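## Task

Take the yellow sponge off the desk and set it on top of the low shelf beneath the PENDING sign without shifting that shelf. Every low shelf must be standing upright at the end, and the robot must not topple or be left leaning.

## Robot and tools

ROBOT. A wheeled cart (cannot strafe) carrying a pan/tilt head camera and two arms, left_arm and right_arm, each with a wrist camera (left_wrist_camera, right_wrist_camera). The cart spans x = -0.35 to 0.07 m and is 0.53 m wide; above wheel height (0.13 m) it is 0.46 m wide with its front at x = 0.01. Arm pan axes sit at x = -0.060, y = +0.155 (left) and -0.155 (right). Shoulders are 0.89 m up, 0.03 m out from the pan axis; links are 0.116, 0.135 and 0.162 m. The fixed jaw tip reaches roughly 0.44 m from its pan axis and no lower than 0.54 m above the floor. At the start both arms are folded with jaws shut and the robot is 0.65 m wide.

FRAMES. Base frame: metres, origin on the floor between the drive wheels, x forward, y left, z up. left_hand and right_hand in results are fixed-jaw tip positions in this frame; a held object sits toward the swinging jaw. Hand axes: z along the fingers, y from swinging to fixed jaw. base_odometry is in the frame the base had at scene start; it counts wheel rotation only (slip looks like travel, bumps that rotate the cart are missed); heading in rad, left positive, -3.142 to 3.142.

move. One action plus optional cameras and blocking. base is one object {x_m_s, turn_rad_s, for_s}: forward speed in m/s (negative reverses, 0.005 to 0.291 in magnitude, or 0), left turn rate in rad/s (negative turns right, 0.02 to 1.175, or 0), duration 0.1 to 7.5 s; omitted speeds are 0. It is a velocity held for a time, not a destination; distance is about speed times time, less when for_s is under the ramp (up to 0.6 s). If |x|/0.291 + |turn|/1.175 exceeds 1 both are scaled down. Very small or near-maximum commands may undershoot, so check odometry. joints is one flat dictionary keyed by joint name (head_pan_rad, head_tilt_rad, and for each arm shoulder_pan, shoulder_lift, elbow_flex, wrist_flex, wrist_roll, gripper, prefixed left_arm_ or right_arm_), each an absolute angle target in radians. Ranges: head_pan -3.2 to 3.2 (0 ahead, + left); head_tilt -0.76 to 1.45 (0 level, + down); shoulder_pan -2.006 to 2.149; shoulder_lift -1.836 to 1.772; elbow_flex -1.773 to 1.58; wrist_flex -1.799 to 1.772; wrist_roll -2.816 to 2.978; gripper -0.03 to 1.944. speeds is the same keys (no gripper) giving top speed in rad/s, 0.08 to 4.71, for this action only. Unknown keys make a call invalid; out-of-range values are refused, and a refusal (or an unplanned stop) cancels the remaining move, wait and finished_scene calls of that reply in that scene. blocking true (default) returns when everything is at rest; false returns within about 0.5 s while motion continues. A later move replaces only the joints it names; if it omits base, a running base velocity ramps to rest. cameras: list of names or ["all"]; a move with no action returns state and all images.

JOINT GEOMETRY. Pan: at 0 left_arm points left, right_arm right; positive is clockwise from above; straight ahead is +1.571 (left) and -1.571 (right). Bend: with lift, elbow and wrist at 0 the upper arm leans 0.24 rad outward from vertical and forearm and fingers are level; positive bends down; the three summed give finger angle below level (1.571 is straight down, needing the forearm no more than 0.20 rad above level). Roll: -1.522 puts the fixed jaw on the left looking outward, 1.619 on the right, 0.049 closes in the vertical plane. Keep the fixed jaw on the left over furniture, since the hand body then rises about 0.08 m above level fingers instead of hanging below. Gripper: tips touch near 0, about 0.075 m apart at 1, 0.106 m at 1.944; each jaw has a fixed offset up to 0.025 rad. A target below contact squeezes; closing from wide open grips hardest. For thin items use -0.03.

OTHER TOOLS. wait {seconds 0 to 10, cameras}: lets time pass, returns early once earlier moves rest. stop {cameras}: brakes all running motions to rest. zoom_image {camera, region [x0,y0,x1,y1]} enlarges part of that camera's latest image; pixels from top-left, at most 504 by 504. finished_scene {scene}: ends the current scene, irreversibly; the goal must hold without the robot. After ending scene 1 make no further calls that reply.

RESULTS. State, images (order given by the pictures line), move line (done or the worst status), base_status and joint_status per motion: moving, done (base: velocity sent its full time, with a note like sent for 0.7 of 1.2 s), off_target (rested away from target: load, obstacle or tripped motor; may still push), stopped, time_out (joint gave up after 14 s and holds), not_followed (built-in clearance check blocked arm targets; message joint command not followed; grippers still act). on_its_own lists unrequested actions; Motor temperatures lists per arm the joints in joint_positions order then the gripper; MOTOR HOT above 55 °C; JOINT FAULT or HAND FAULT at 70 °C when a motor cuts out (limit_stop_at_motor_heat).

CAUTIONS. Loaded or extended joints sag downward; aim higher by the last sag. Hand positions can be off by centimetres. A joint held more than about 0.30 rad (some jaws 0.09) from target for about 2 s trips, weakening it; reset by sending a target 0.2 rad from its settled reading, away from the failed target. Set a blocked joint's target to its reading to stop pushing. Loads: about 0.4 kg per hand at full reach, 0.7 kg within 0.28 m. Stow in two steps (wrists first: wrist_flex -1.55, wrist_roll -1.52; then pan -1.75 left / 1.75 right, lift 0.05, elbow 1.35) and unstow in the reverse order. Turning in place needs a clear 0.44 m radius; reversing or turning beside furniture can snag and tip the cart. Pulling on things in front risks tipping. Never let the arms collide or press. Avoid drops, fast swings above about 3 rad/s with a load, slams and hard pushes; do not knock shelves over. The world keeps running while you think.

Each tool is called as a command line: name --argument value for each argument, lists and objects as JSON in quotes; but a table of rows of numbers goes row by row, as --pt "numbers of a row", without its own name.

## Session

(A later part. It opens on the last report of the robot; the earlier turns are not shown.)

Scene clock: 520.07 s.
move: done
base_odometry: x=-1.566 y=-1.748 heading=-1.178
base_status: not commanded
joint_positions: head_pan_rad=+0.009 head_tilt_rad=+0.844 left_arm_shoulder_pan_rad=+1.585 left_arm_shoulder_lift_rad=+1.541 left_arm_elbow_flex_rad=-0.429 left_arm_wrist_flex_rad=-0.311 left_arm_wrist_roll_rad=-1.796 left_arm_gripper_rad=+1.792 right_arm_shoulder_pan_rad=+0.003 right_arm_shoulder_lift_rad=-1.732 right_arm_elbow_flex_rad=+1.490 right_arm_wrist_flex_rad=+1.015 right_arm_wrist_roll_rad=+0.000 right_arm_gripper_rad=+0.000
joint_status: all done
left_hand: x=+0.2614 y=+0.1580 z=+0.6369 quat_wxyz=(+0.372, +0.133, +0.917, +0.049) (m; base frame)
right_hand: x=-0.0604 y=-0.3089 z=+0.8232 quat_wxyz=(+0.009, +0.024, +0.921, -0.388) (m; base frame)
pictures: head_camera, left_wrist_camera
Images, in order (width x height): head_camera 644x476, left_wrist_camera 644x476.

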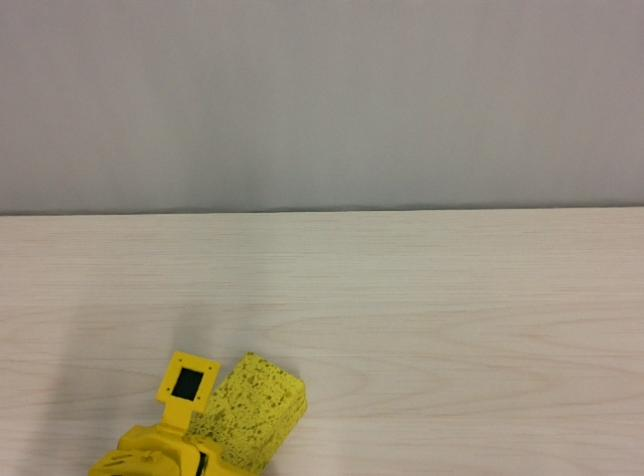

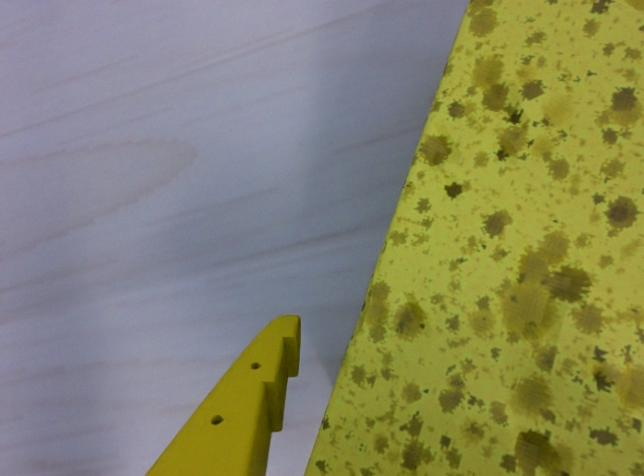

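move --joints '{"left_arm_shoulder_lift_rad":0.9}' --speeds '{"left_arm_shoulder_lift_rad":0.5}'

move --base '{"x_m_s":-0.2,"for_s":1.2}' --cameras '["head_camera"]'

Scene clock: 526.00 s.
move: done
base_odometry: x=-1.566 y=-1.748 heading=-1.178
base_status: not commanded
joint_positions: head_pan_rad=+0.009 head_tilt_rad=+0.844 left_arm_shoulder_pan_rad=+1.585 left_arm_shoulder_lift_rad=+0.968 left_arm_elbow_flex_rad=-0.427 left_arm_wrist_flex_rad=-0.311 left_arm_wrist_roll_rad=-1.805 left_arm_gripper_rad=+1.792 right_arm_shoulder_pan_rad=+0.003 right_arm_shoulder_lift_rad=-1.732 right_arm_elbow_flex_rad=+1.490 right_arm_wrist_flex_rad=+1.015 right_arm_wrist_roll_rad=+0.000 right_arm_gripper_rad=+0.000
joint_status: all done
left_hand: x=+0.3542 y=+0.1567 z=+0.8350 quat_wxyz=(+0.616, +0.116, +0.775, +0.083) (m; base frame)
right_hand: x=-0.0604 y=-0.3089 z=+0.8232 quat_wxyz=(+0.009, +0.024, +0.921, -0.388) (m; base frame)
pictures: none

Scene clock: 528.20 s.
Motor temperatures (°C): left_arm=[28 29 28 29 28 39] | right_arm=[29 26 26 26 28 26]
move: done
base_odometry: x=-1.659 y=-1.526 heading=-1.177
base_status: done (sent for 1.2 of 1.2 s)
joint_positions: head_pan_rad=+0.009 head_tilt_rad=+0.844 left_arm_shoulder_pan_rad=+1.585 left_arm_shoulder_lift_rad=+0.968 left_arm_elbow_flex_rad=-0.427 left_arm_wrist_flex_rad=-0.311 left_arm_wrist_roll_rad=-1.805 left_arm_gripper_rad=+1.792 right_arm_shoulder_pan_rad=+0.000 right_arm_shoulder_lift_rad=-1.732 right_arm_elbow_flex_rad=+1.490 right_arm_wrist_flex_rad=+1.015 right_arm_wrist_roll_rad=+0.000 right_arm_gripper_rad=+0.000
joint_status: not commanded
left_hand: x=+0.3542 y=+0.1567 z=+0.8350 quat_wxyz=(+0.616, +0.116, +0.775, +0.083) (m; base frame)
right_hand: x=-0.0599 y=-0.3089 z=+0.8232 quat_wxyz=(+0.010, +0.022, +0.921, -0.388) (m; base frame)
pictures: head_camera
Images, in order (width x height): head_camera 644x476.

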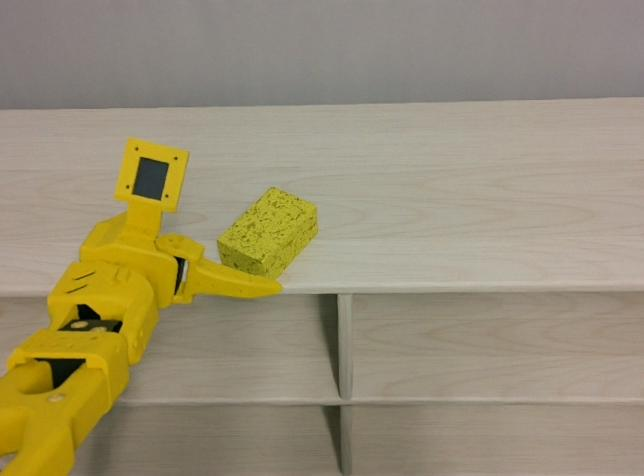

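Resting on the shelf.

finished_scene --scene 3

The scene is finished: the task was done.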